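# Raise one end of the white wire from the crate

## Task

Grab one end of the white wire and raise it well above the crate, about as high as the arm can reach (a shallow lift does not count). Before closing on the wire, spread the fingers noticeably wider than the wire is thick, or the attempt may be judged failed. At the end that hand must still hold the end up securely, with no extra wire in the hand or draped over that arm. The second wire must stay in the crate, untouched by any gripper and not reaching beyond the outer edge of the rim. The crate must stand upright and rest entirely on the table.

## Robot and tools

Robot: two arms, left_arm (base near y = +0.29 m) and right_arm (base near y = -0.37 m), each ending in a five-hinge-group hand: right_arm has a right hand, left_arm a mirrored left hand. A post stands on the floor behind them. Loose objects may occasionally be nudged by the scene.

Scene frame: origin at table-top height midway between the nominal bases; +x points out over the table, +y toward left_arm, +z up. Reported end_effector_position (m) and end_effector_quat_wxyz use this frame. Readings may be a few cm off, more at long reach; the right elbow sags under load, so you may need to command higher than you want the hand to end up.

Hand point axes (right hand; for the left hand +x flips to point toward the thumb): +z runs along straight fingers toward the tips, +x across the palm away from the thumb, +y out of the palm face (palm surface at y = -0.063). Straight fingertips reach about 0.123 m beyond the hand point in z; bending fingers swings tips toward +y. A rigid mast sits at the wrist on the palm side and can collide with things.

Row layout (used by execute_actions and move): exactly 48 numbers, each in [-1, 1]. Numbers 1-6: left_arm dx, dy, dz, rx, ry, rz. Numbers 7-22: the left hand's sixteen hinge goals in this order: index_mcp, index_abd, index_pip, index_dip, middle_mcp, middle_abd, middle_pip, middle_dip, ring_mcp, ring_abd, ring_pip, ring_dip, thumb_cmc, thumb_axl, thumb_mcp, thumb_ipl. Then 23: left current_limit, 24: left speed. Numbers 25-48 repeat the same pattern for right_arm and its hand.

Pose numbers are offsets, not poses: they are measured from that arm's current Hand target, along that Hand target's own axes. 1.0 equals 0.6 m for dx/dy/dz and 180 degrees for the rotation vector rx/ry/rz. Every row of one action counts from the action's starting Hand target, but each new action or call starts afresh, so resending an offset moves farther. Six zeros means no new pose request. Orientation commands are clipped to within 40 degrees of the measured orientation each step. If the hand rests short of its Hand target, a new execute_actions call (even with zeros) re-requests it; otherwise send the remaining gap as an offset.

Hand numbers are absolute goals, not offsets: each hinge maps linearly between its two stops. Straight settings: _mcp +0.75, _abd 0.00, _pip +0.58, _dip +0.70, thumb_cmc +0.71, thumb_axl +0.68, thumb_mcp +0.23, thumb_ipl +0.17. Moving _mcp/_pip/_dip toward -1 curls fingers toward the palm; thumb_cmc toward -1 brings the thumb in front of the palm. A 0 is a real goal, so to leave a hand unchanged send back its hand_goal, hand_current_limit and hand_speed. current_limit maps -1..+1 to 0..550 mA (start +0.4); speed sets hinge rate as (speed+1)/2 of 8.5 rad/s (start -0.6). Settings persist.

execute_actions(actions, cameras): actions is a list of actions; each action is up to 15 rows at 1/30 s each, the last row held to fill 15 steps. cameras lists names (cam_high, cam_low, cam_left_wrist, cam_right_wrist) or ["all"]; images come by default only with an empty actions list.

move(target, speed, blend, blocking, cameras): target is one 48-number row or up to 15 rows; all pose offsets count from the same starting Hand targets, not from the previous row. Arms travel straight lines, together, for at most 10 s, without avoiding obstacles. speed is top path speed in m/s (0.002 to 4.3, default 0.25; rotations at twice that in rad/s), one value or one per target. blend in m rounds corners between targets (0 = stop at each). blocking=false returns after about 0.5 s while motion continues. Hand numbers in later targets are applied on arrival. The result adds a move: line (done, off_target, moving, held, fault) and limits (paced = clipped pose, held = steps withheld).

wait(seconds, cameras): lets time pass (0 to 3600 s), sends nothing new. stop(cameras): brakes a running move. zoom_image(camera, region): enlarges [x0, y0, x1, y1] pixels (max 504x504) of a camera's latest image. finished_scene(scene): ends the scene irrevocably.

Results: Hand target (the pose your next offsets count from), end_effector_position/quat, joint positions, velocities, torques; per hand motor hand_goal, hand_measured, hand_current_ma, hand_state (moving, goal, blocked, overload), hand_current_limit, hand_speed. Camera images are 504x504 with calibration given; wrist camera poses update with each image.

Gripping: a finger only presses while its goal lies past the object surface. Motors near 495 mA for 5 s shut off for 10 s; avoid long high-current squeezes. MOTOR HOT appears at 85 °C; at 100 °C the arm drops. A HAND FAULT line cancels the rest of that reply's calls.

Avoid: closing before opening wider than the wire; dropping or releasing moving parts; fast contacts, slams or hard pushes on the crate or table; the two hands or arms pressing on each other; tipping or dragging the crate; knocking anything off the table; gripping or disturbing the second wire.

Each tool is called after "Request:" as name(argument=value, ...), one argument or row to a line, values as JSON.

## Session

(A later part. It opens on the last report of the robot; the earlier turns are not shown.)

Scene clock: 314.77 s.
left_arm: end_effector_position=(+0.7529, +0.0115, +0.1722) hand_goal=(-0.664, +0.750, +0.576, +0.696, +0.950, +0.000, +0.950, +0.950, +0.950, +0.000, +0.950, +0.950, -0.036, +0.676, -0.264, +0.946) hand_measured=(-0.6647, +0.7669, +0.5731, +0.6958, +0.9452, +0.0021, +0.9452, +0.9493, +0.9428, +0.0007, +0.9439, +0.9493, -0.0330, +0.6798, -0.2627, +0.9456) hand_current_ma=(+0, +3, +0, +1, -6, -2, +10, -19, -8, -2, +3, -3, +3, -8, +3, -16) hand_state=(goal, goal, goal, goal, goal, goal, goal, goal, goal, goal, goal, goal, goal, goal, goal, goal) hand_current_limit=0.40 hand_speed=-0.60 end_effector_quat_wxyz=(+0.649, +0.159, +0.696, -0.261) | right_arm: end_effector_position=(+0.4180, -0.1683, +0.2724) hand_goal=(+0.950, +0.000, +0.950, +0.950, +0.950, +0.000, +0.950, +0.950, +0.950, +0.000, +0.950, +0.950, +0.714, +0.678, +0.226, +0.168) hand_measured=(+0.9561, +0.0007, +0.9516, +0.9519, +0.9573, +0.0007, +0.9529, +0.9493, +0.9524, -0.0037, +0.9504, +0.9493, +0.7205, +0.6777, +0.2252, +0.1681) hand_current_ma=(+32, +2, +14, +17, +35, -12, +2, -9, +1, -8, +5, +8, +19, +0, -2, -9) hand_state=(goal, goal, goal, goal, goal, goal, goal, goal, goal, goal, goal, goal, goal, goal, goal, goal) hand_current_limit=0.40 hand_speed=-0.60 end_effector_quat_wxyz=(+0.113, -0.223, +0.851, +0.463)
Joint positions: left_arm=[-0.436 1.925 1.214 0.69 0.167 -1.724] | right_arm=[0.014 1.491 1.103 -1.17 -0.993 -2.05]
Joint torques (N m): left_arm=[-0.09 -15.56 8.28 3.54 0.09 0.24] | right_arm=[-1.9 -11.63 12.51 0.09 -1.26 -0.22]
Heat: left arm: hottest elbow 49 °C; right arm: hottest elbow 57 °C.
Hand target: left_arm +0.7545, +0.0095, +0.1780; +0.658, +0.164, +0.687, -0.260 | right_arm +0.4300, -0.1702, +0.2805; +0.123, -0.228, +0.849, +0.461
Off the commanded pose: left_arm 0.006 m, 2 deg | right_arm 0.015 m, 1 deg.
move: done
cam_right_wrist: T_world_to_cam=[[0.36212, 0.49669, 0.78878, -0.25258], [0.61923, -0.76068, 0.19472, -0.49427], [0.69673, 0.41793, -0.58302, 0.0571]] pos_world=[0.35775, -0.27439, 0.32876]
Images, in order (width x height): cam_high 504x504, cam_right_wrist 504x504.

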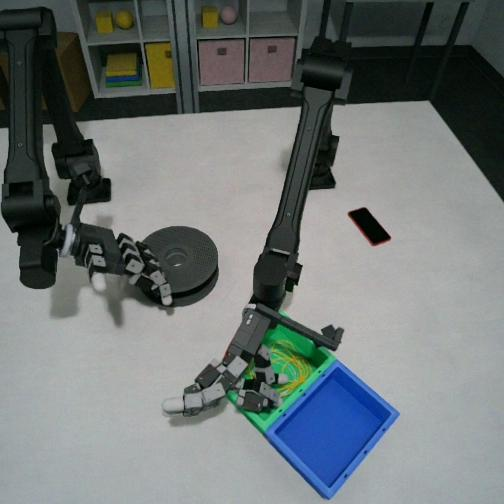

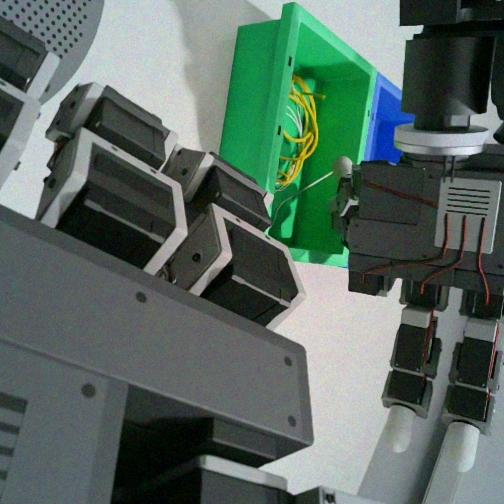

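Request:
move(
  target=[0.0396,0.0057,-0.0001,0,0,0,-0.664,0.75,0.5766,0.6957,0.95,0,0.95,0.95,0.95,0,0.95,0.95,-0.037,0.6766,-0.264,0.946,0.4,-0.6,0,0,0,0,0,0,0.95,0,0.95,0.95,0.95,0,0.95,0.95,0.95,0,0.95,0.95,0.714,0.678,0.226,0.168,0.4,-0.6],
  speed=0.05,
  cameras=["cam_right_wrist","cam_high"],
)

Request:
zoom_image(
  camera="cam_right_wrist",
  region=[260, 100, 400, 240],
)

Request:
zoom_image(
  camera="cam_high",
  region=[230, 340, 320, 430],
)

Scene clock: 317.33 s.
left_arm: end_effector_position=(+0.7527, +0.0115, +0.1456) hand_goal=(-0.664, +0.750, +0.576, +0.696, +0.950, +0.000, +0.950, +0.950, +0.950, +0.000, +0.950, +0.950, -0.036, +0.676, -0.264, +0.946) hand_measured=(-0.6659, +0.7655, +0.5731, +0.6932, +0.9440, +0.0007, +0.9439, +0.9506, +0.9440, +0.0007, +0.9452, +0.9506, -0.0330, +0.6798, -0.2627, +0.9456) hand_current_ma=(+1, -14, +2, +3, -6, -1, +2, -15, -2, +9, +5, +3, +2, -1, +4, -6) hand_state=(goal, goal, goal, goal, goal, goal, goal, goal, goal, goal, goal, goal, goal, goal, goal, goal) hand_current_limit=0.40 hand_speed=-0.60 end_effector_quat_wxyz=(+0.648, +0.160, +0.697, -0.261) | right_arm: end_effector_position=(+0.4180, -0.1683, +0.2724) hand_goal=(+0.950, +0.000, +0.950, +0.950, +0.950, +0.000, +0.950, +0.950, +0.950, +0.000, +0.950, +0.950, +0.714, +0.678, +0.226, +0.168) hand_measured=(+0.9561, +0.0007, +0.9516, +0.9531, +0.9561, +0.0007, +0.9516, +0.9493, +0.9524, -0.0052, +0.9491, +0.9506, +0.7205, +0.6767, +0.2252, +0.1681) hand_current_ma=(+31, +5, -1, +20, +45, -6, +2, -11, +0, -9, +2, +6, +21, -4, +6, -5) hand_state=(goal, goal, goal, goal, goal, goal, goal, goal, goal, goal, goal, goal, goal, goal, goal, goal) hand_current_limit=0.40 hand_speed=-0.60 end_effector_quat_wxyz=(+0.113, -0.223, +0.851, +0.463)
Joint positions: left_arm=[-0.436 1.971 1.202 0.745 0.168 -1.724] | right_arm=[0.014 1.491 1.103 -1.17 -0.993 -2.05]
Joint torques (N m): left_arm=[-0.03 -15.91 8.06 3.63 0.07 0.24] | right_arm=[-1.9 -11.63 12.51 0.09 -1.26 -0.22]
Heat: left arm: hottest elbow 49 °C; right arm: hottest elbow 57 °C.
Hand target: left_arm +0.7546, +0.0095, +0.1542; +0.658, +0.164, +0.687, -0.260 | right_arm +0.4300, -0.1702, +0.2805; +0.123, -0.228, +0.849, +0.461
Off the commanded pose: left_arm 0.009 m, 2 deg | right_arm 0.015 m, 1 deg.
move: done
cam_right_wrist: T_world_to_cam=[[0.36212, 0.49669, 0.78878, -0.25258], [0.61923, -0.76068, 0.19472, -0.49427], [0.69673, 0.41793, -0.58302, 0.0571]] pos_world=[0.35775, -0.27439, 0.32876]
Images, in order (width x height): cam_high 504x504, cam_right_wrist 504x504.

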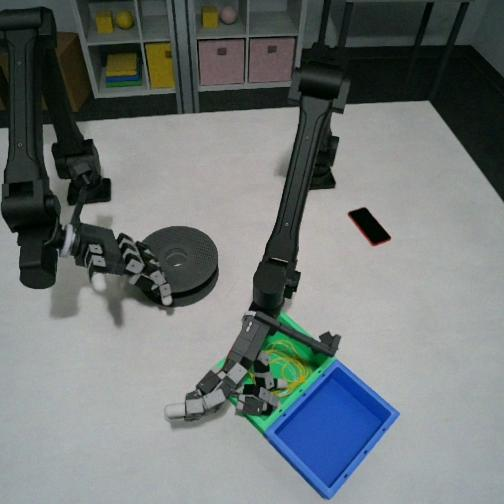

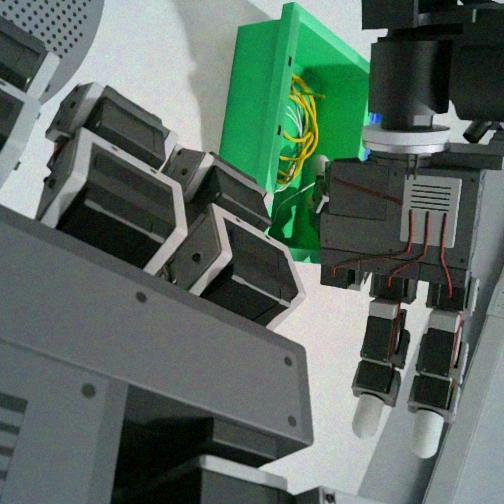

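Scaled by 3.600 from the camera's image (finer frame: 720x720).

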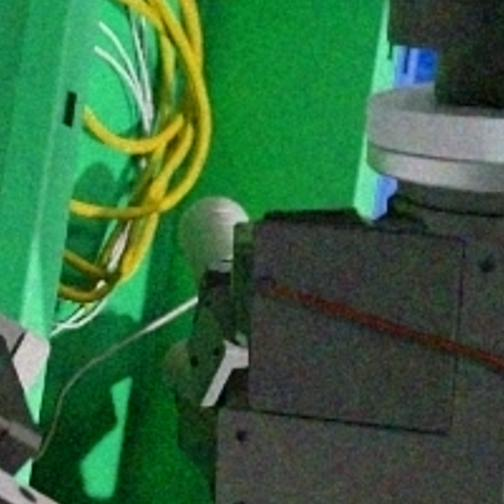

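Scaled by 5.600 from the camera's image (finer frame: 720x720).

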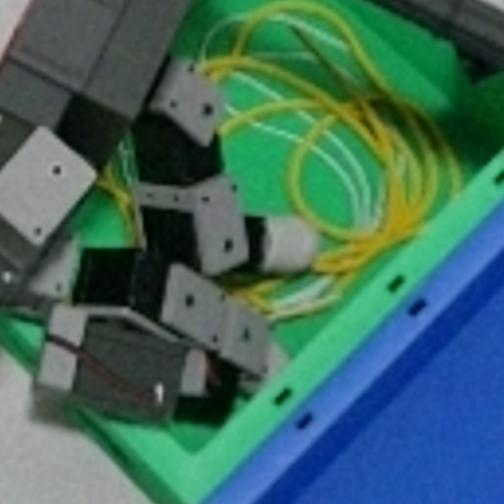

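Request:
move(
  target=[0.0135,0.0117,-0.0067,0,0,0,-0.664,0.75,0.5766,0.6957,0.95,0,0.95,0.95,0.95,0,0.95,0.95,-0.037,0.6766,-0.264,0.946,0.4,-0.6,0,0,0,0,0,0,0.95,0,0.95,0.95,0.95,0,0.95,0.95,0.95,0,0.95,0.95,0.714,0.678,0.226,0.168,0.4,-0.6],
  speed=0.05,
)

Scene clock: 319.47 s.
left_arm: end_effector_position=(+0.7502, +0.0106, +0.1408) hand_goal=(-0.664, +0.750, +0.576, +0.696, +0.950, +0.000, +0.950, +0.950, +0.950, +0.000, +0.950, +0.950, -0.036, +0.676, -0.264, +0.946) hand_measured=(-0.6659, +0.7655, +0.5718, +0.6920, +0.9440, +0.0021, +0.9439, +0.9493, +0.9440, +0.0036, +0.9452, +0.9506, -0.0330, +0.6798, -0.2617, +0.9456) hand_current_ma=(-7, -4, +3, -4, +1, -1, +9, -8, +0, +1, +6, -1, -2, -16, +9, -17) hand_state=(goal, goal, goal, goal, goal, goal, goal, goal, goal, goal, goal, goal, goal, goal, goal, goal) hand_current_limit=0.40 hand_speed=-0.60 end_effector_quat_wxyz=(+0.649, +0.163, +0.695, -0.264) | right_arm: end_effector_position=(+0.4180, -0.1683, +0.2724) hand_goal=(+0.950, +0.000, +0.950, +0.950, +0.950, +0.000, +0.950, +0.950, +0.950, +0.000, +0.950, +0.950, +0.714, +0.678, +0.226, +0.168) hand_measured=(+0.9561, -0.0008, +0.9504, +0.9519, +0.9573, +0.0007, +0.9516, +0.9493, +0.9512, -0.0037, +0.9491, +0.9493, +0.7205, +0.6767, +0.2252, +0.1672) hand_current_ma=(+42, -1, +3, +17, +36, -10, +0, -10, +2, -15, +5, +9, +22, +0, +7, -6) hand_state=(goal, goal, goal, goal, goal, goal, goal, goal, goal, goal, goal, goal, goal, goal, goal, goal) hand_current_limit=0.40 hand_speed=-0.60 end_effector_quat_wxyz=(+0.113, -0.223, +0.851, +0.463)
Joint positions: left_arm=[-0.436 1.978 1.191 0.769 0.178 -1.723] | right_arm=[0.014 1.491 1.103 -1.17 -0.993 -2.05]
Joint torques (N m): left_arm=[0.73 -15.5 7.76 3.66 0.1 0.23] | right_arm=[-1.9 -11.63 12.52 0.1 -1.26 -0.22]
Heat: left arm: hottest elbow 49 °C; right arm: hottest elbow 57 °C.
Hand target: left_arm +0.7546, +0.0165, +0.1450; +0.658, +0.164, +0.687, -0.260 | right_arm +0.4300, -0.1702, +0.2805; +0.123, -0.228, +0.849, +0.461
Off the commanded pose: left_arm 0.009 m, 1 deg | right_arm 0.015 m, 1 deg.
move: done

Request:
move(
  target=[-0.0017,0.0115,0.002,0,0,0,-0.664,0.75,0.5766,0.6957,0.95,0,0.95,0.95,0.95,0,0.95,0.95,-0.037,0.6766,-0.264,0.946,0.4,-0.6,0,0,0,0,0,0,0.95,0,0.95,0.95,0.95,0,0.95,0.95,0.95,0,0.95,0.95,0.714,0.678,0.226,0.168,0.4,-0.6],
  speed=0.05,
  cameras=["cam_right_wrist","cam_high"],
)

Request:
zoom_image(
  camera="cam_right_wrist",
  region=[260, 100, 400, 240],
)

Request:
zoom_image(
  camera="cam_high",
  region=[230, 340, 320, 430],
)

Scene clock: 322.00 s.
left_arm: end_effector_position=(+0.7525, +0.0153, +0.1397) hand_goal=(-0.664, +0.750, +0.576, +0.696, +0.950, +0.000, +0.950, +0.950, +0.950, +0.000, +0.950, +0.950, -0.036, +0.676, -0.264, +0.946) hand_measured=(-0.6684, +0.7655, +0.5718, +0.6920, +0.9440, +0.0021, +0.9452, +0.9493, +0.9440, +0.0021, +0.9452, +0.9493, -0.0330, +0.6788, -0.2617, +0.9456) hand_current_ma=(-3, -4, +3, +7, +0, +0, +0, -7, -4, -3, +6, +0, +5, -8, +13, -11) hand_state=(goal, goal, goal, goal, goal, goal, goal, goal, goal, goal, goal, goal, goal, goal, goal, goal) hand_current_limit=0.40 hand_speed=-0.60 end_effector_quat_wxyz=(+0.648, +0.164, +0.695, -0.265) | right_arm: end_effector_position=(+0.4180, -0.1683, +0.2724) hand_goal=(+0.950, +0.000, +0.950, +0.950, +0.950, +0.000, +0.950, +0.950, +0.950, +0.000, +0.950, +0.950, +0.714, +0.678, +0.226, +0.168) hand_measured=(+0.9573, -0.0008, +0.9516, +0.9519, +0.9561, +0.0007, +0.9529, +0.9506, +0.9524, -0.0037, +0.9491, +0.9493, +0.7205, +0.6767, +0.2242, +0.1681) hand_current_ma=(+28, -6, +3, +17, +40, -7, -2, -12, +5, -8, +4, +1, +16, +0, +6, +4) hand_state=(goal, goal, goal, goal, goal, goal, goal, goal, goal, goal, goal, goal, goal, goal, goal, goal) hand_current_limit=0.40 hand_speed=-0.60 end_effector_quat_wxyz=(+0.113, -0.223, +0.851, +0.463)
Joint positions: left_arm=[-0.426 1.979 1.191 0.769 0.191 -1.723] | right_arm=[0.014 1.491 1.103 -1.17 -0.993 -2.05]
Joint torques (N m): left_arm=[0.73 -15.38 8.4 3.52 0.06 0.23] | right_arm=[-1.9 -11.63 12.51 0.1 -1.26 -0.22]
Heat: left arm: hottest elbow 49 °C; right arm: hottest elbow 57 °C.
Hand target: left_arm +0.7596, +0.0216, +0.1452; +0.658, +0.164, +0.687, -0.260 | right_arm +0.4300, -0.1702, +0.2805; +0.123, -0.228, +0.849, +0.461
Off the commanded pose: left_arm 0.011 m, 2 deg | right_arm 0.015 m, 1 deg.
move: off_target (left_arm)
cam_right_wrist: T_world_to_cam=[[0.36212, 0.49669, 0.78878, -0.25258], [0.61923, -0.76068, 0.19472, -0.49427], [0.69673, 0.41793, -0.58302, 0.0571]] pos_world=[0.35775, -0.27439, 0.32876]
Images, in order (width x height): cam_high 504x504, cam_right_wrist 504x504.

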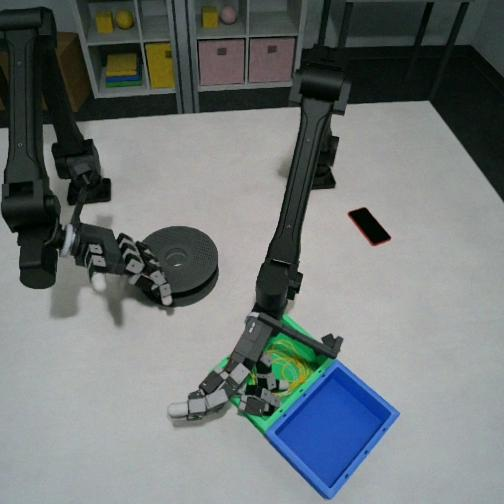

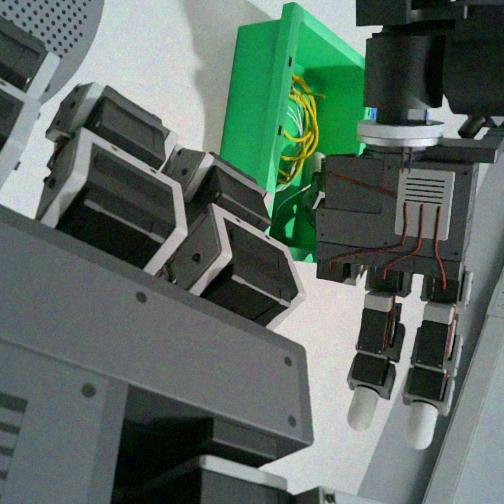

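Scaled by 3.600 from the camera's image (finer frame: 720x720).

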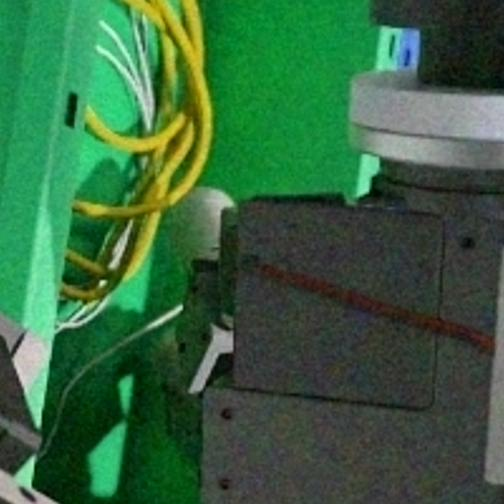

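Scaled by 5.600 from the camera's image (finer frame: 720x720).

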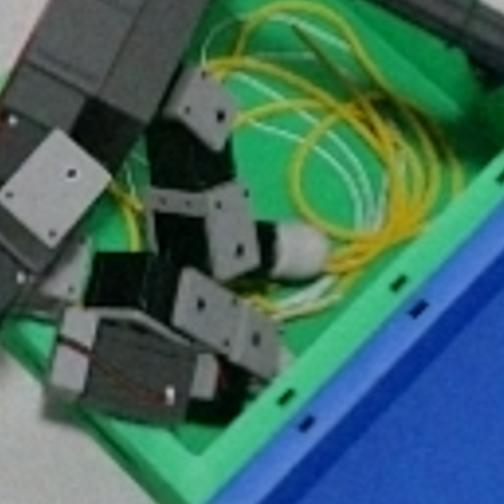

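Request:
move(
  target=[0,0,0,0,0,0,-0.664,0.75,0.5766,0.6957,0.95,0,0.95,0.95,0.95,0,0.95,0.95,-0.037,0.6766,-0.056,0.492,0.4,-0.85,0,0,0,0,0,0,0.95,0,0.95,0.95,0.95,0,0.95,0.95,0.95,0,0.95,0.95,0.714,0.678,0.226,0.168,0.4,-0.6],
  cameras=["cam_right_wrist","cam_high"],
)

Request:
zoom_image(
  camera="cam_right_wrist",
  region=[260, 120, 360, 220],
)

Request:
zoom_image(
  camera="cam_high",
  region=[250, 360, 310, 420],
)

Scene clock: 325.67 s.
left_arm: end_effector_position=(+0.7525, +0.0153, +0.1397) hand_goal=(-0.664, +0.750, +0.576, +0.696, +0.950, +0.000, +0.950, +0.950, +0.950, +0.000, +0.950, +0.950, -0.036, +0.676, -0.056, +0.492) hand_measured=(-0.6684, +0.7655, +0.5731, +0.6932, +0.9440, +0.0007, +0.9452, +0.9493, +0.9440, +0.0021, +0.9452, +0.9506, -0.0330, +0.6798, -0.0568, +0.4940) hand_current_ma=(-1, -6, +2, +9, -9, +4, +6, +1, -7, -1, +7, +0, -5, -7, +7, -13) hand_state=(goal, goal, goal, goal, goal, goal, goal, goal, goal, goal, goal, goal, goal, goal, goal, goal) hand_current_limit=0.40 hand_speed=-0.85 end_effector_quat_wxyz=(+0.648, +0.164, +0.695, -0.265) | right_arm: end_effector_position=(+0.4180, -0.1683, +0.2724) hand_goal=(+0.950, +0.000, +0.950, +0.950, +0.950, +0.000, +0.950, +0.950, +0.950, +0.000, +0.950, +0.950, +0.714, +0.678, +0.226, +0.168) hand_measured=(+0.9573, +0.0007, +0.9516, +0.9519, +0.9573, +0.0007, +0.9516, +0.9493, +0.9537, -0.0037, +0.9504, +0.9493, +0.7205, +0.6767, +0.2252, +0.1672) hand_current_ma=(+34, -6, +4, +26, +40, -10, -1, -4, +6, -5, +8, +11, +22, -3, +1, -7) hand_state=(goal, goal, goal, goal, goal, goal, goal, goal, goal, goal, goal, goal, goal, goal, goal, goal) hand_current_limit=0.40 hand_speed=-0.60 end_effector_quat_wxyz=(+0.113, -0.223, +0.851, +0.463)
Joint positions: left_arm=[-0.426 1.979 1.191 0.769 0.191 -1.723] | right_arm=[0.014 1.491 1.103 -1.17 -0.993 -2.05]
Joint torques (N m): left_arm=[0.85 -15.27 8.42 3.49 0.06 0.24] | right_arm=[-1.9 -11.63 12.51 0.1 -1.26 -0.22]
Heat: left arm: hottest elbow 49 °C; right arm: hottest elbow 57 °C.
Hand target: left_arm +0.7596, +0.0216, +0.1452; +0.658, +0.164, +0.687, -0.260 | right_arm +0.4300, -0.1702, +0.2805; +0.123, -0.228, +0.849, +0.461
Off the commanded pose: left_arm 0.011 m, 2 deg | right_arm 0.015 m, 1 deg.
move: done
cam_right_wrist: T_world_to_cam=[[0.36212, 0.49669, 0.78878, -0.25258], [0.61923, -0.76068, 0.19472, -0.49427], [0.69673, 0.41793, -0.58302, 0.0571]] pos_world=[0.35775, -0.27439, 0.32876]
Images, in order (width x height): cam_high 504x504, cam_right_wrist 504x504.

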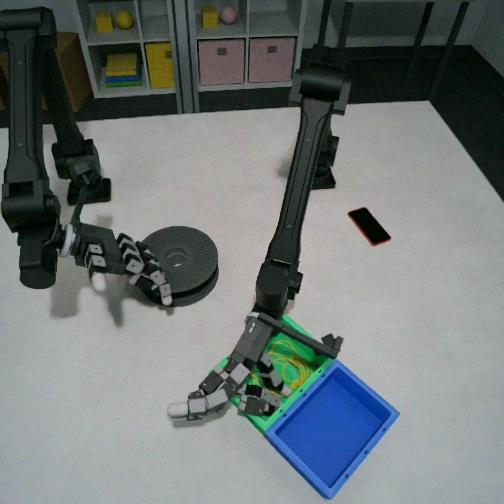

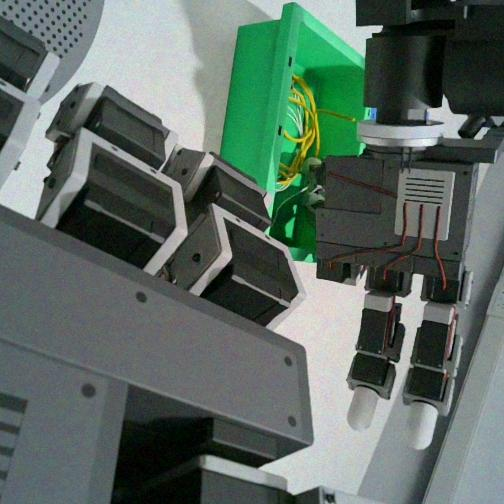

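Scaled by 5.040 from the camera's image (finer frame: 720x720).

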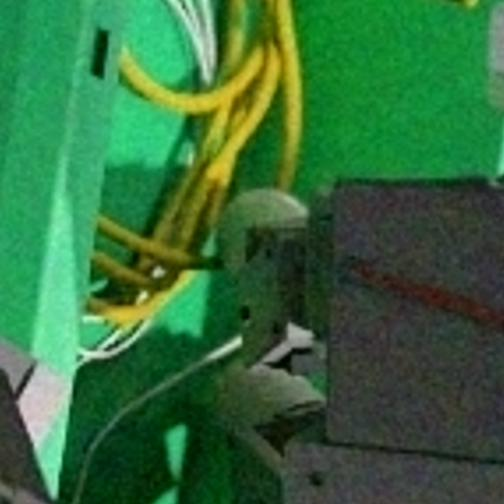

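Scaled by 8.400 from the camera's image (finer frame: 720x720).

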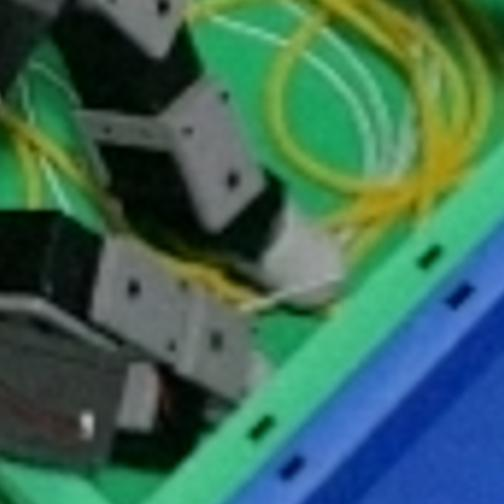

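Request:
move(
  target=[0,0,0,0,0,0,-0.664,0.75,0.5766,0.6957,0.95,0,0.95,0.95,0.95,0,0.95,0.95,-0.037,0.6766,-0.056,0.36,0.4,-0.9,0,0,0,0,0,0,0.95,0,0.95,0.95,0.95,0,0.95,0.95,0.95,0,0.95,0.95,0.714,0.678,0.226,0.168,0.4,-0.6],
  cameras=["cam_right_wrist","cam_high"],
)

Request:
zoom_image(
  camera="cam_right_wrist",
  region=[260, 120, 360, 220],
)

Request:
zoom_image(
  camera="cam_high",
  region=[250, 360, 310, 420],
)

Scene clock: 330.83 s.
left_arm: end_effector_position=(+0.7525, +0.0153, +0.1397) hand_goal=(-0.664, +0.750, +0.576, +0.696, +0.950, +0.000, +0.950, +0.950, +0.950, +0.000, +0.950, +0.950, -0.036, +0.676, -0.056, +0.360) hand_measured=(-0.6672, +0.7655, +0.5718, +0.6920, +0.9440, +0.0007, +0.9452, +0.9481, +0.9440, +0.0021, +0.9439, +0.9506, -0.0318, +0.6798, -0.0578, +0.3634) hand_current_ma=(-1, +2, -2, +0, -2, +6, +10, -13, -9, -6, +3, -1, -7, -9, +9, -13) hand_state=(goal, goal, goal, goal, goal, goal, goal, goal, goal, goal, goal, goal, goal, goal, goal, goal) hand_current_limit=0.40 hand_speed=-0.90 end_effector_quat_wxyz=(+0.648, +0.164, +0.695, -0.265) | right_arm: end_effector_position=(+0.4180, -0.1683, +0.2724) hand_goal=(+0.950, +0.000, +0.950, +0.950, +0.950, +0.000, +0.950, +0.950, +0.950, +0.000, +0.950, +0.950, +0.714, +0.678, +0.226, +0.168) hand_measured=(+0.9561, +0.0007, +0.9516, +0.9531, +0.9585, +0.0007, +0.9516, +0.9493, +0.9524, -0.0037, +0.9504, +0.9506, +0.7205, +0.6777, +0.2242, +0.1672) hand_current_ma=(+33, -2, +0, +15, +33, -6, +3, -6, +2, -8, +0, +11, +18, +3, +2, +0) hand_state=(goal, goal, goal, goal, goal, goal, goal, goal, goal, goal, goal, goal, goal, goal, goal, goal) hand_current_limit=0.40 hand_speed=-0.60 end_effector_quat_wxyz=(+0.113, -0.223, +0.851, +0.463)
Joint positions: left_arm=[-0.426 1.979 1.191 0.769 0.191 -1.723] | right_arm=[0.014 1.491 1.103 -1.17 -0.993 -2.05]
Joint torques (N m): left_arm=[0.85 -15.33 8.4 3.52 0.06 0.24] | right_arm=[-1.9 -11.63 12.51 0.1 -1.26 -0.22]
Heat: left arm: hottest elbow 49 °C; right arm: hottest elbow 57 °C.
Hand target: left_arm +0.7596, +0.0216, +0.1452; +0.658, +0.164, +0.687, -0.260 | right_arm +0.4300, -0.1702, +0.2805; +0.123, -0.228, +0.849, +0.461
Off the commanded pose: left_arm 0.011 m, 2 deg | right_arm 0.015 m, 1 deg.
move: done
cam_right_wrist: T_world_to_cam=[[0.36212, 0.49669, 0.78878, -0.25258], [0.61923, -0.76068, 0.19472, -0.49427], [0.69673, 0.41793, -0.58302, 0.0571]] pos_world=[0.35775, -0.27439, 0.32876]
Images, in order (width x height): cam_high 504x504, cam_right_wrist 504x504.

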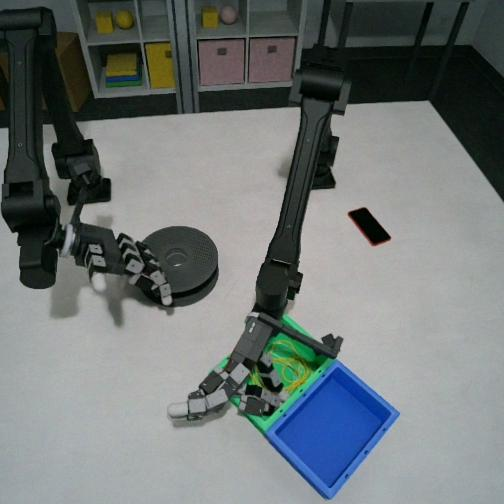

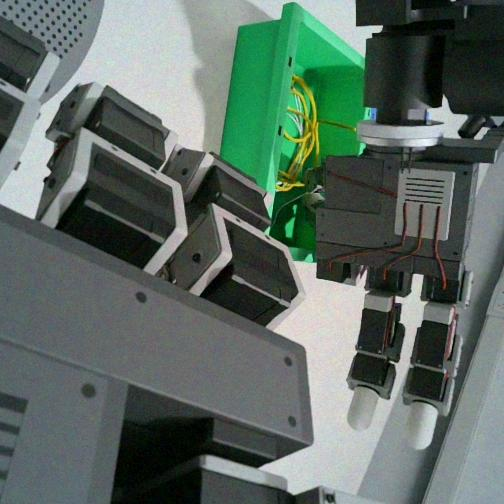

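Scaled by 5.040 from the camera's image (finer frame: 720x720).

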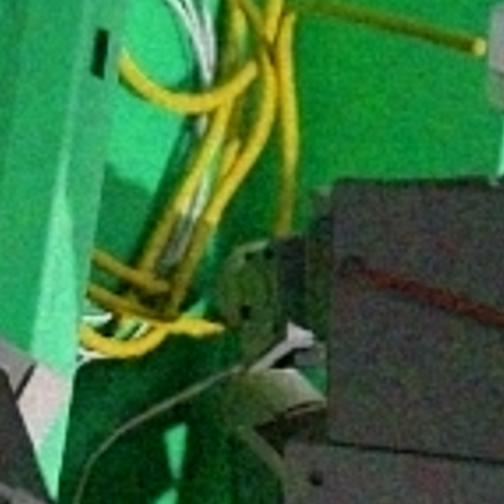

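Scaled by 8.400 from the camera's image (finer frame: 720x720).

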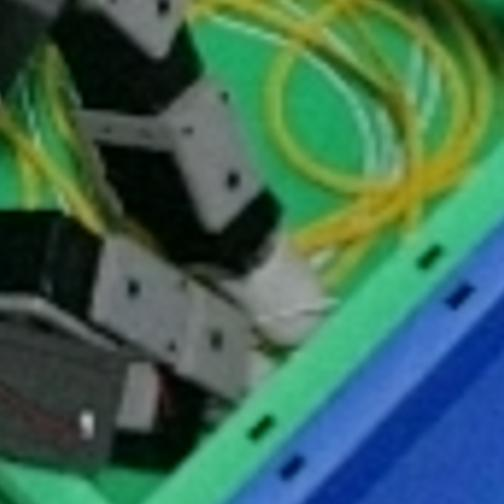

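Request:
move(
  target=[0,0,0,0,0,0,-0.664,0.75,0.5766,0.6957,0.95,0,0.95,0.95,0.95,0,0.95,0.95,-0.037,0.6766,-0.056,0.25,0.3,-0.9,0,0,0,0,0,0,0.95,0,0.95,0.95,0.95,0,0.95,0.95,0.95,0,0.95,0.95,0.714,0.678,0.226,0.168,0.4,-0.6],
  cameras=["cam_right_wrist","cam_high"],
)

Request:
zoom_image(
  camera="cam_right_wrist",
  region=[270, 140, 350, 220],
)

Request:
zoom_image(
  camera="cam_high",
  region=[250, 360, 310, 420],
)

Scene clock: 334.00 s.
left_arm: end_effector_position=(+0.7525, +0.0153, +0.1397) hand_goal=(-0.664, +0.750, +0.576, +0.696, +0.950, +0.000, +0.950, +0.950, +0.950, +0.000, +0.950, +0.950, -0.036, +0.676, -0.056, +0.250) hand_measured=(-0.6659, +0.7669, +0.5718, +0.6920, +0.9440, +0.0021, +0.9452, +0.9506, +0.9440, +0.0007, +0.9452, +0.9506, -0.0318, +0.6798, -0.0361, +0.2701) hand_current_ma=(+2, +1, -3, +7, -1, +6, +3, -17, +2, +3, +5, -1, -10, -7, +21, +8) hand_state=(goal, goal, goal, goal, goal, goal, goal, goal, goal, goal, goal, goal, goal, goal, goal, blocked) hand_current_limit=0.30 hand_speed=-0.90 end_effector_quat_wxyz=(+0.648, +0.164, +0.695, -0.265) | right_arm: end_effector_position=(+0.4180, -0.1683, +0.2724) hand_goal=(+0.950, +0.000, +0.950, +0.950, +0.950, +0.000, +0.950, +0.950, +0.950, +0.000, +0.950, +0.950, +0.714, +0.678, +0.226, +0.168) hand_measured=(+0.9549, -0.0008, +0.9516, +0.9519, +0.9561, -0.0008, +0.9516, +0.9506, +0.9524, -0.0037, +0.9504, +0.9493, +0.7205, +0.6767, +0.2252, +0.1681) hand_current_ma=(+33, +0, +9, +24, +33, -6, +2, -6, -2, -6, +1, +5, +26, -1, +4, -14) hand_state=(goal, goal, goal, goal, goal, goal, goal, goal, goal, goal, goal, goal, goal, goal, goal, goal) hand_current_limit=0.40 hand_speed=-0.60 end_effector_quat_wxyz=(+0.113, -0.223, +0.851, +0.463)
Joint positions: left_arm=[-0.426 1.979 1.191 0.769 0.191 -1.723] | right_arm=[0.014 1.491 1.103 -1.17 -0.993 -2.05]
Joint torques (N m): left_arm=[0.85 -15.27 8.4 3.52 0.06 0.24] | right_arm=[-1.9 -11.63 12.51 0.1 -1.26 -0.22]
Heat: left arm: hottest elbow 49 °C; right arm: hottest elbow 57 °C.
Hand target: left_arm +0.7596, +0.0216, +0.1452; +0.658, +0.164, +0.687, -0.260 | right_arm +0.4300, -0.1702, +0.2805; +0.123, -0.228, +0.849, +0.461
Off the commanded pose: left_arm 0.011 m, 2 deg | right_arm 0.015 m, 1 deg.
move: done
cam_right_wrist: T_world_to_cam=[[0.36212, 0.49669, 0.78878, -0.25258], [0.61923, -0.76068, 0.19472, -0.49427], [0.69673, 0.41793, -0.58302, 0.0571]] pos_world=[0.35775, -0.27439, 0.32876]
Images, in order (width x height): cam_high 504x504, cam_right_wrist 504x504.

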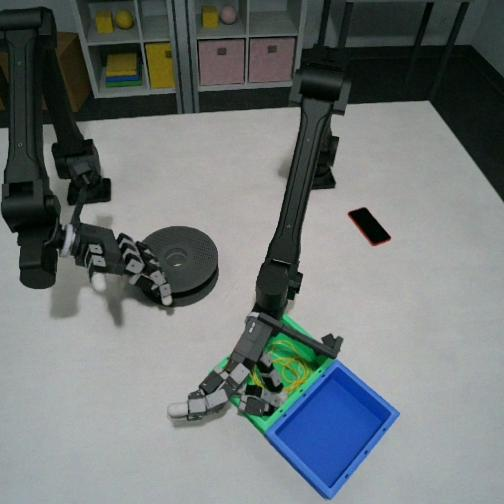

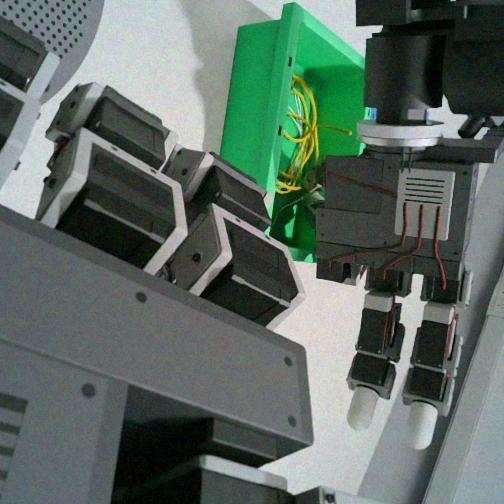

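Scaled by 6.300 from the camera's image (finer frame: 720x720).

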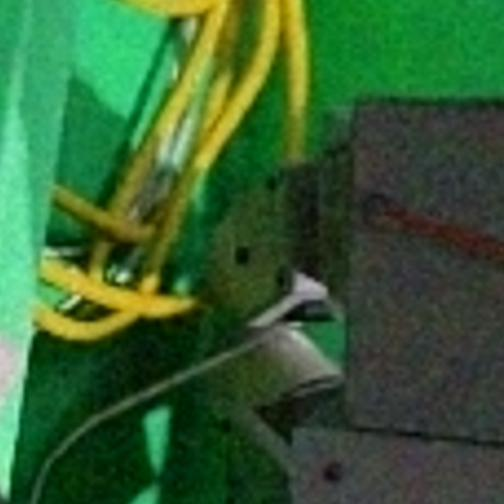

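Scaled by 8.400 from the camera's image (finer frame: 720x720).

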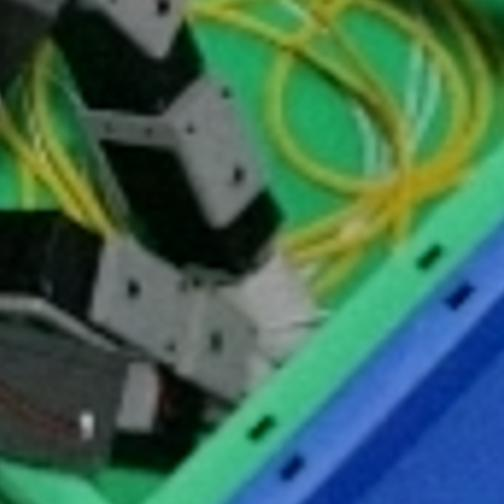

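Request:
move(
  target=[0,0,0,0,0,0,-0.71,0.75,0.5766,0.6957,0.95,0,0.95,0.95,0.95,0,0.95,0.95,-0.037,0.6766,-0.12,0.12,0.3,-0.85,0,0,0,0,0,0,0.95,0,0.95,0.95,0.95,0,0.95,0.95,0.95,0,0.95,0.95,0.714,0.678,0.226,0.168,0.4,-0.6],
  cameras=["cam_right_wrist"],
)

Request:
zoom_image(
  camera="cam_right_wrist",
  region=[270, 140, 350, 220],
)

Scene clock: 337.20 s.
left_arm: end_effector_position=(+0.7525, +0.0153, +0.1397) hand_goal=(-0.710, +0.750, +0.576, +0.696, +0.950, +0.000, +0.950, +0.950, +0.950, +0.000, +0.950, +0.950, -0.036, +0.676, -0.120, +0.120) hand_measured=(-0.6732, +0.7801, +0.5975, +0.7009, +0.9440, +0.0007, +0.9452, +0.9506, +0.9440, +0.0007, +0.9452, +0.9506, -0.0267, +0.6798, -0.0212, +0.2091) hand_current_ma=(+40, +7, +19, +7, -6, +4, +10, -9, -13, +6, +7, +0, +9, -2, +251, +213) hand_state=(blocked, blocked, blocked, goal, goal, goal, goal, goal, goal, goal, goal, goal, goal, goal, blocked, blocked) hand_current_limit=0.30 hand_speed=-0.85 end_effector_quat_wxyz=(+0.648, +0.164, +0.695, -0.265) | right_arm: end_effector_position=(+0.4180, -0.1683, +0.2724) hand_goal=(+0.950, +0.000, +0.950, +0.950, +0.950, +0.000, +0.950, +0.950, +0.950, +0.000, +0.950, +0.950, +0.714, +0.678, +0.226, +0.168) hand_measured=(+0.9573, -0.0008, +0.9516, +0.9531, +0.9585, +0.0007, +0.9516, +0.9493, +0.9524, -0.0023, +0.9491, +0.9506, +0.7192, +0.6777, +0.2252, +0.1681) hand_current_ma=(+32, -5, +9, +16, +37, -6, +3, -7, +1, -6, -1, +2, +23, +1, +6, -8) hand_state=(goal, goal, goal, goal, goal, goal, goal, goal, goal, goal, goal, goal, goal, goal, goal, goal) hand_current_limit=0.40 hand_speed=-0.60 end_effector_quat_wxyz=(+0.113, -0.223, +0.851, +0.463)
Joint positions: left_arm=[-0.426 1.979 1.191 0.769 0.191 -1.723] | right_arm=[0.014 1.491 1.103 -1.17 -0.993 -2.05]
Joint torques (N m): left_arm=[0.85 -15.27 8.4 3.51 0.06 0.24] | right_arm=[-1.9 -11.58 12.51 0.1 -1.26 -0.22]
Heat: left arm: hottest elbow 49 °C; right arm: hottest elbow 57 °C.
Hand target: left_arm +0.7596, +0.0216, +0.1452; +0.658, +0.164, +0.687, -0.260 | right_arm +0.4300, -0.1702, +0.2805; +0.123, -0.228, +0.849, +0.461
Off the commanded pose: left_arm 0.011 m, 2 deg | right_arm 0.015 m, 1 deg.
move: done
cam_right_wrist: T_world_to_cam=[[0.36212, 0.49669, 0.78878, -0.25258], [0.61923, -0.76068, 0.19472, -0.49427], [0.69673, 0.41793, -0.58302, 0.0571]] pos_world=[0.35775, -0.27439, 0.32876]

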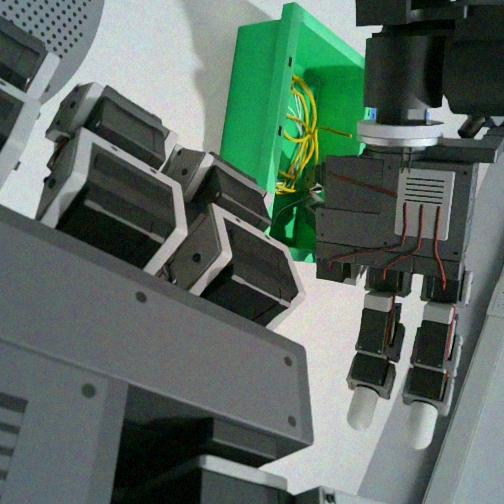

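Scaled by 6.300 from the camera's image (finer frame: 720x720).

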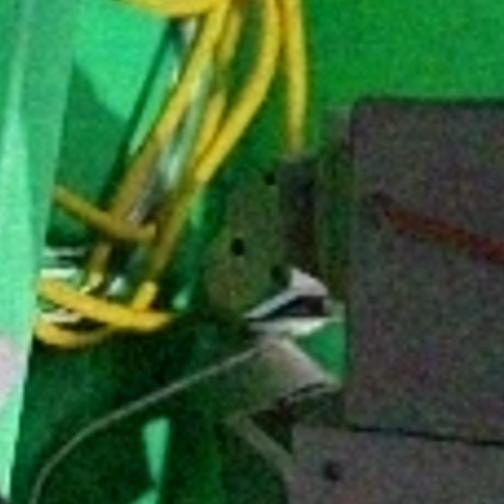

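Request:
move(
  target=[-0.0577,-0.0083,0.0001,0,0,0,-0.71,0.75,0.5766,0.6957,0.95,0,0.95,0.95,0.95,0,0.95,0.95,-0.037,0.6766,-0.12,0.12,0.3,-0.85,0,0,0,0,0,0,0.95,0,0.95,0.95,0.95,0,0.95,0.95,0.95,0,0.95,0.95,0.714,0.678,0.226,0.168,0.4,-0.6],
  speed=0.03,
  cameras=["cam_right_wrist","cam_high","cam_low"],
)

Request:
zoom_image(
  camera="cam_right_wrist",
  region=[260, 80, 400, 220],
)

Request:
zoom_image(
  camera="cam_high",
  region=[240, 350, 320, 430],
)

Scene clock: 340.37 s.
left_arm: end_effector_position=(+0.7500, +0.0164, +0.1494) hand_goal=(-0.710, +0.750, +0.576, +0.696, +0.950, +0.000, +0.950, +0.950, +0.950, +0.000, +0.950, +0.950, -0.036, +0.676, -0.120, +0.120) hand_measured=(-0.6720, +0.7801, +0.6052, +0.7060, +0.9452, +0.0007, +0.9439, +0.9506, +0.9440, +0.0007, +0.9439, +0.9493, -0.0267, +0.6798, -0.0222, +0.1996) hand_current_ma=(+46, +6, +16, -2, -5, +5, +6, -8, -7, -2, +3, -6, -1, -13, +244, +170) hand_state=(blocked, blocked, blocked, goal, goal, goal, goal, goal, goal, goal, goal, goal, goal, goal, blocked, blocked) hand_current_limit=0.30 hand_speed=-0.85 end_effector_quat_wxyz=(+0.640, +0.165, +0.702, -0.264) | right_arm: end_effector_position=(+0.4180, -0.1683, +0.2724) hand_goal=(+0.950, +0.000, +0.950, +0.950, +0.950, +0.000, +0.950, +0.950, +0.950, +0.000, +0.950, +0.950, +0.714, +0.678, +0.226, +0.168) hand_measured=(+0.9573, +0.0007, +0.9529, +0.9519, +0.9573, +0.0007, +0.9529, +0.9493, +0.9512, -0.0052, +0.9504, +0.9506, +0.7205, +0.6777, +0.2242, +0.1672) hand_current_ma=(+38, -6, +7, +10, +33, -4, +1, -6, +5, -1, +9, +12, +23, -5, +8, -11) hand_state=(goal, goal, goal, goal, goal, goal, goal, goal, goal, goal, goal, goal, goal, goal, goal, goal) hand_current_limit=0.40 hand_speed=-0.60 end_effector_quat_wxyz=(+0.113, -0.223, +0.851, +0.463)
Joint positions: left_arm=[-0.426 1.948 1.191 0.716 0.191 -1.723] | right_arm=[0.014 1.491 1.103 -1.17 -0.993 -2.05]
Joint torques (N m): left_arm=[0.79 -17.96 9.77 2.55 0.05 0.24] | right_arm=[-1.9 -11.63 12.52 0.1 -1.26 -0.22]
Heat: left arm: hottest elbow 49 °C; right arm: hottest elbow 57 °C.
Hand target: left_arm +0.7595, +0.0216, +0.1801; +0.658, +0.164, +0.687, -0.260 | right_arm +0.4300, -0.1702, +0.2805; +0.123, -0.228, +0.849, +0.461
Off the commanded pose: left_arm 0.033 m, 3 deg | right_arm 0.015 m, 1 deg.
move: off_target (left_arm)
cam_right_wrist: T_world_to_cam=[[0.36212, 0.49669, 0.78878, -0.25258], [0.61923, -0.76068, 0.19472, -0.49427], [0.69673, 0.41793, -0.58302, 0.0571]] pos_world=[0.35775, -0.27439, 0.32876]
Images, in order (width x height): cam_high 504x504, cam_low 504x504, cam_right_wrist 504x504.

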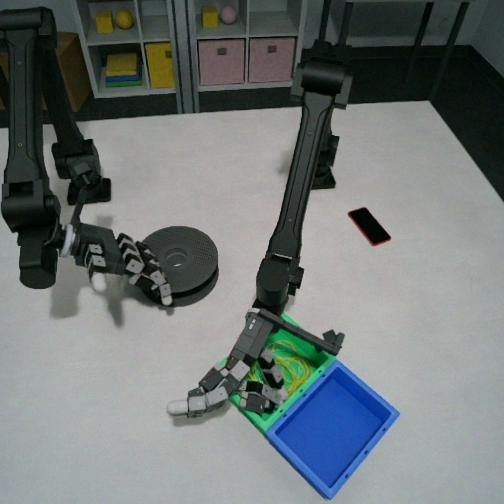

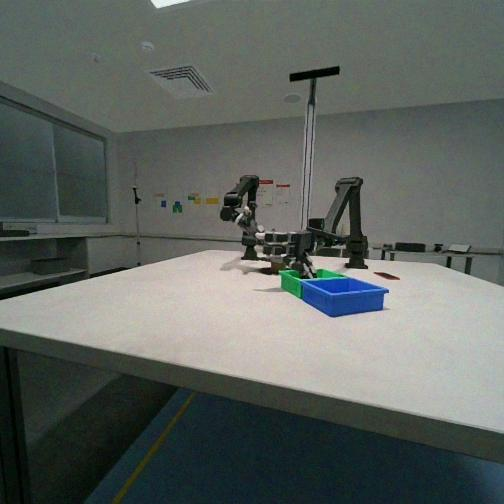

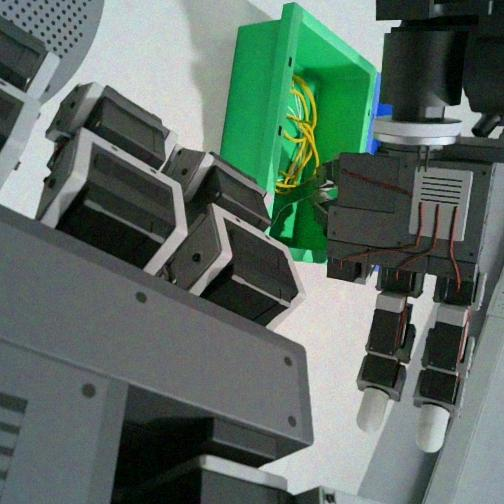

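Scaled by 3.600 from the camera's image (finer frame: 720x720).

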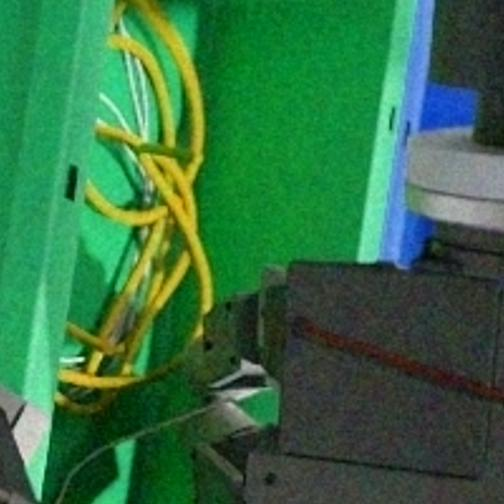

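Scaled by 6.300 from the camera's image (finer frame: 720x720).

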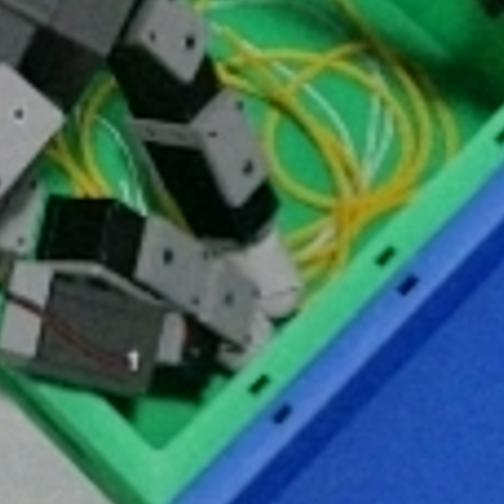

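Request:
move(
  target=[-0.0495,-0.0071,0.0001,0,0,0,-0.71,0.75,0.5766,0.6957,0.95,0,0.95,0.95,0.95,0,0.95,0.95,-0.037,0.6766,-0.12,0.12,0.3,-0.85,0,0,0,0,0,0,0.95,0,0.95,0.95,0.95,0,0.95,0.95,0.95,0,0.95,0.95,0.714,0.678,0.226,0.168,0.4,-0.6],
  speed=0.03,
  cameras=["cam_right_wrist","cam_high","cam_low"],
)

Request:
zoom_image(
  camera="cam_right_wrist",
  region=[260, 80, 400, 220],
)

Request:
zoom_image(
  camera="cam_high",
  region=[240, 350, 320, 430],
)

Scene clock: 343.13 s.
left_arm: end_effector_position=(+0.7457, +0.0184, +0.1698) hand_goal=(-0.710, +0.750, +0.576, +0.696, +0.950, +0.000, +0.950, +0.950, +0.950, +0.000, +0.950, +0.950, -0.036, +0.676, -0.120, +0.120) hand_measured=(-0.6720, +0.7801, +0.6039, +0.7060, +0.9428, +0.0007, +0.9465, +0.9493, +0.9440, +0.0021, +0.9452, +0.9506, -0.0255, +0.6798, -0.0212, +0.1996) hand_current_ma=(+39, +14, +24, +8, +0, +0, +7, -7, -7, +0, +2, +0, -1, -4, +250, +175) hand_state=(blocked, blocked, blocked, goal, goal, goal, goal, goal, goal, goal, goal, goal, goal, goal, blocked, blocked) hand_current_limit=0.30 hand_speed=-0.85 end_effector_quat_wxyz=(+0.635, +0.165, +0.708, -0.262) | right_arm: end_effector_position=(+0.4180, -0.1683, +0.2724) hand_goal=(+0.950, +0.000, +0.950, +0.950, +0.950, +0.000, +0.950, +0.950, +0.950, +0.000, +0.950, +0.950, +0.714, +0.678, +0.226, +0.168) hand_measured=(+0.9561, -0.0008, +0.9504, +0.9519, +0.9585, -0.0008, +0.9516, +0.9493, +0.9524, -0.0052, +0.9491, +0.9493, +0.7205, +0.6777, +0.2252, +0.1681) hand_current_ma=(+30, -1, +4, +16, +34, -6, +2, -4, -3, -19, +9, -5, +19, -1, -3, +5) hand_state=(goal, goal, goal, goal, goal, goal, goal, goal, goal, goal, goal, goal, goal, goal, goal, goal) hand_current_limit=0.40 hand_speed=-0.60 end_effector_quat_wxyz=(+0.113, -0.223, +0.851, +0.463)
Joint positions: left_arm=[-0.426 1.896 1.191 0.648 0.191 -1.723] | right_arm=[0.014 1.491 1.103 -1.17 -0.993 -2.05]
Joint torques (N m): left_arm=[0.79 -17.61 11.45 2.61 0.04 0.24] | right_arm=[-1.85 -11.58 12.51 0.1 -1.26 -0.22]
Heat: left arm: hottest elbow 50 °C; right arm: hottest elbow 57 °C.
Hand target: left_arm +0.7595, +0.0215, +0.2102; +0.658, +0.164, +0.687, -0.260 | right_arm +0.4300, -0.1702, +0.2805; +0.123, -0.228, +0.849, +0.461
Off the commanded pose: left_arm 0.043 m, 4 deg | right_arm 0.015 m, 1 deg.
move: off_target (left_arm)
cam_right_wrist: T_world_to_cam=[[0.36212, 0.49669, 0.78878, -0.25258], [0.61923, -0.76068, 0.19472, -0.49427], [0.69673, 0.41793, -0.58302, 0.0571]] pos_world=[0.35775, -0.27439, 0.32876]
Images, in order (width x height): cam_high 504x504, cam_low 504x504, cam_right_wrist 504x504.

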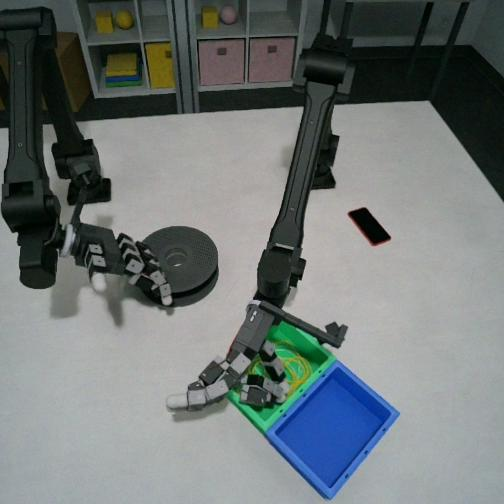

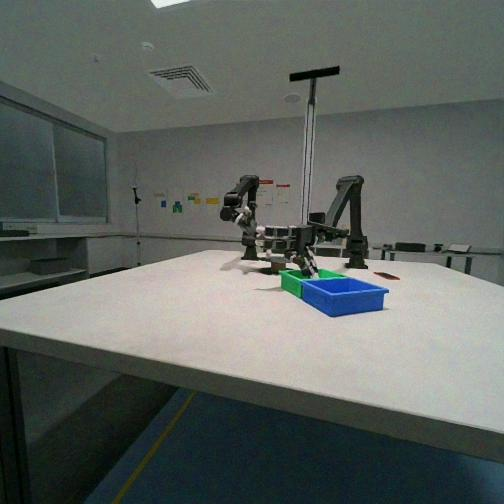

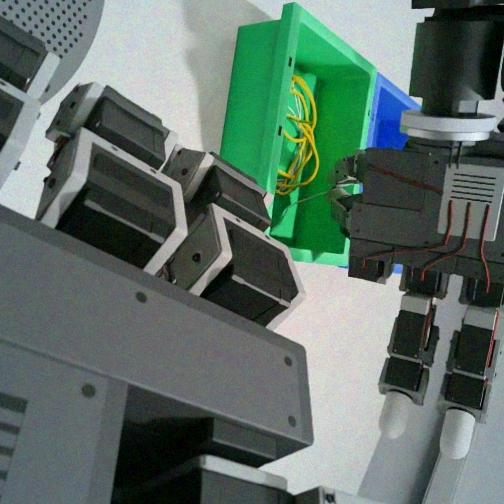

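Scaled by 3.600 from the camera's image (finer frame: 720x720).

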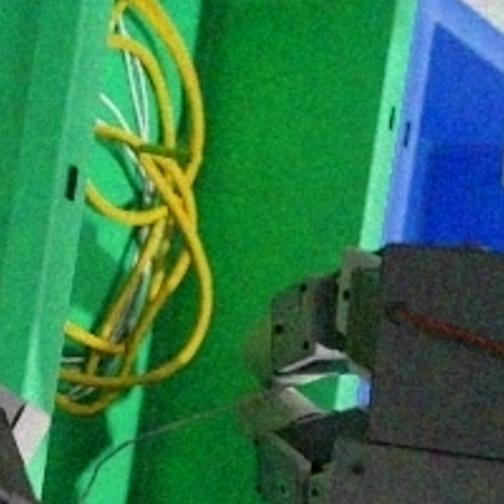

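Scaled by 6.300 from the camera's image (finer frame: 720x720).

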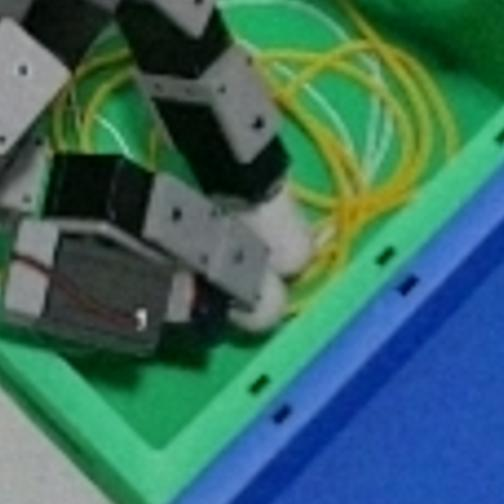

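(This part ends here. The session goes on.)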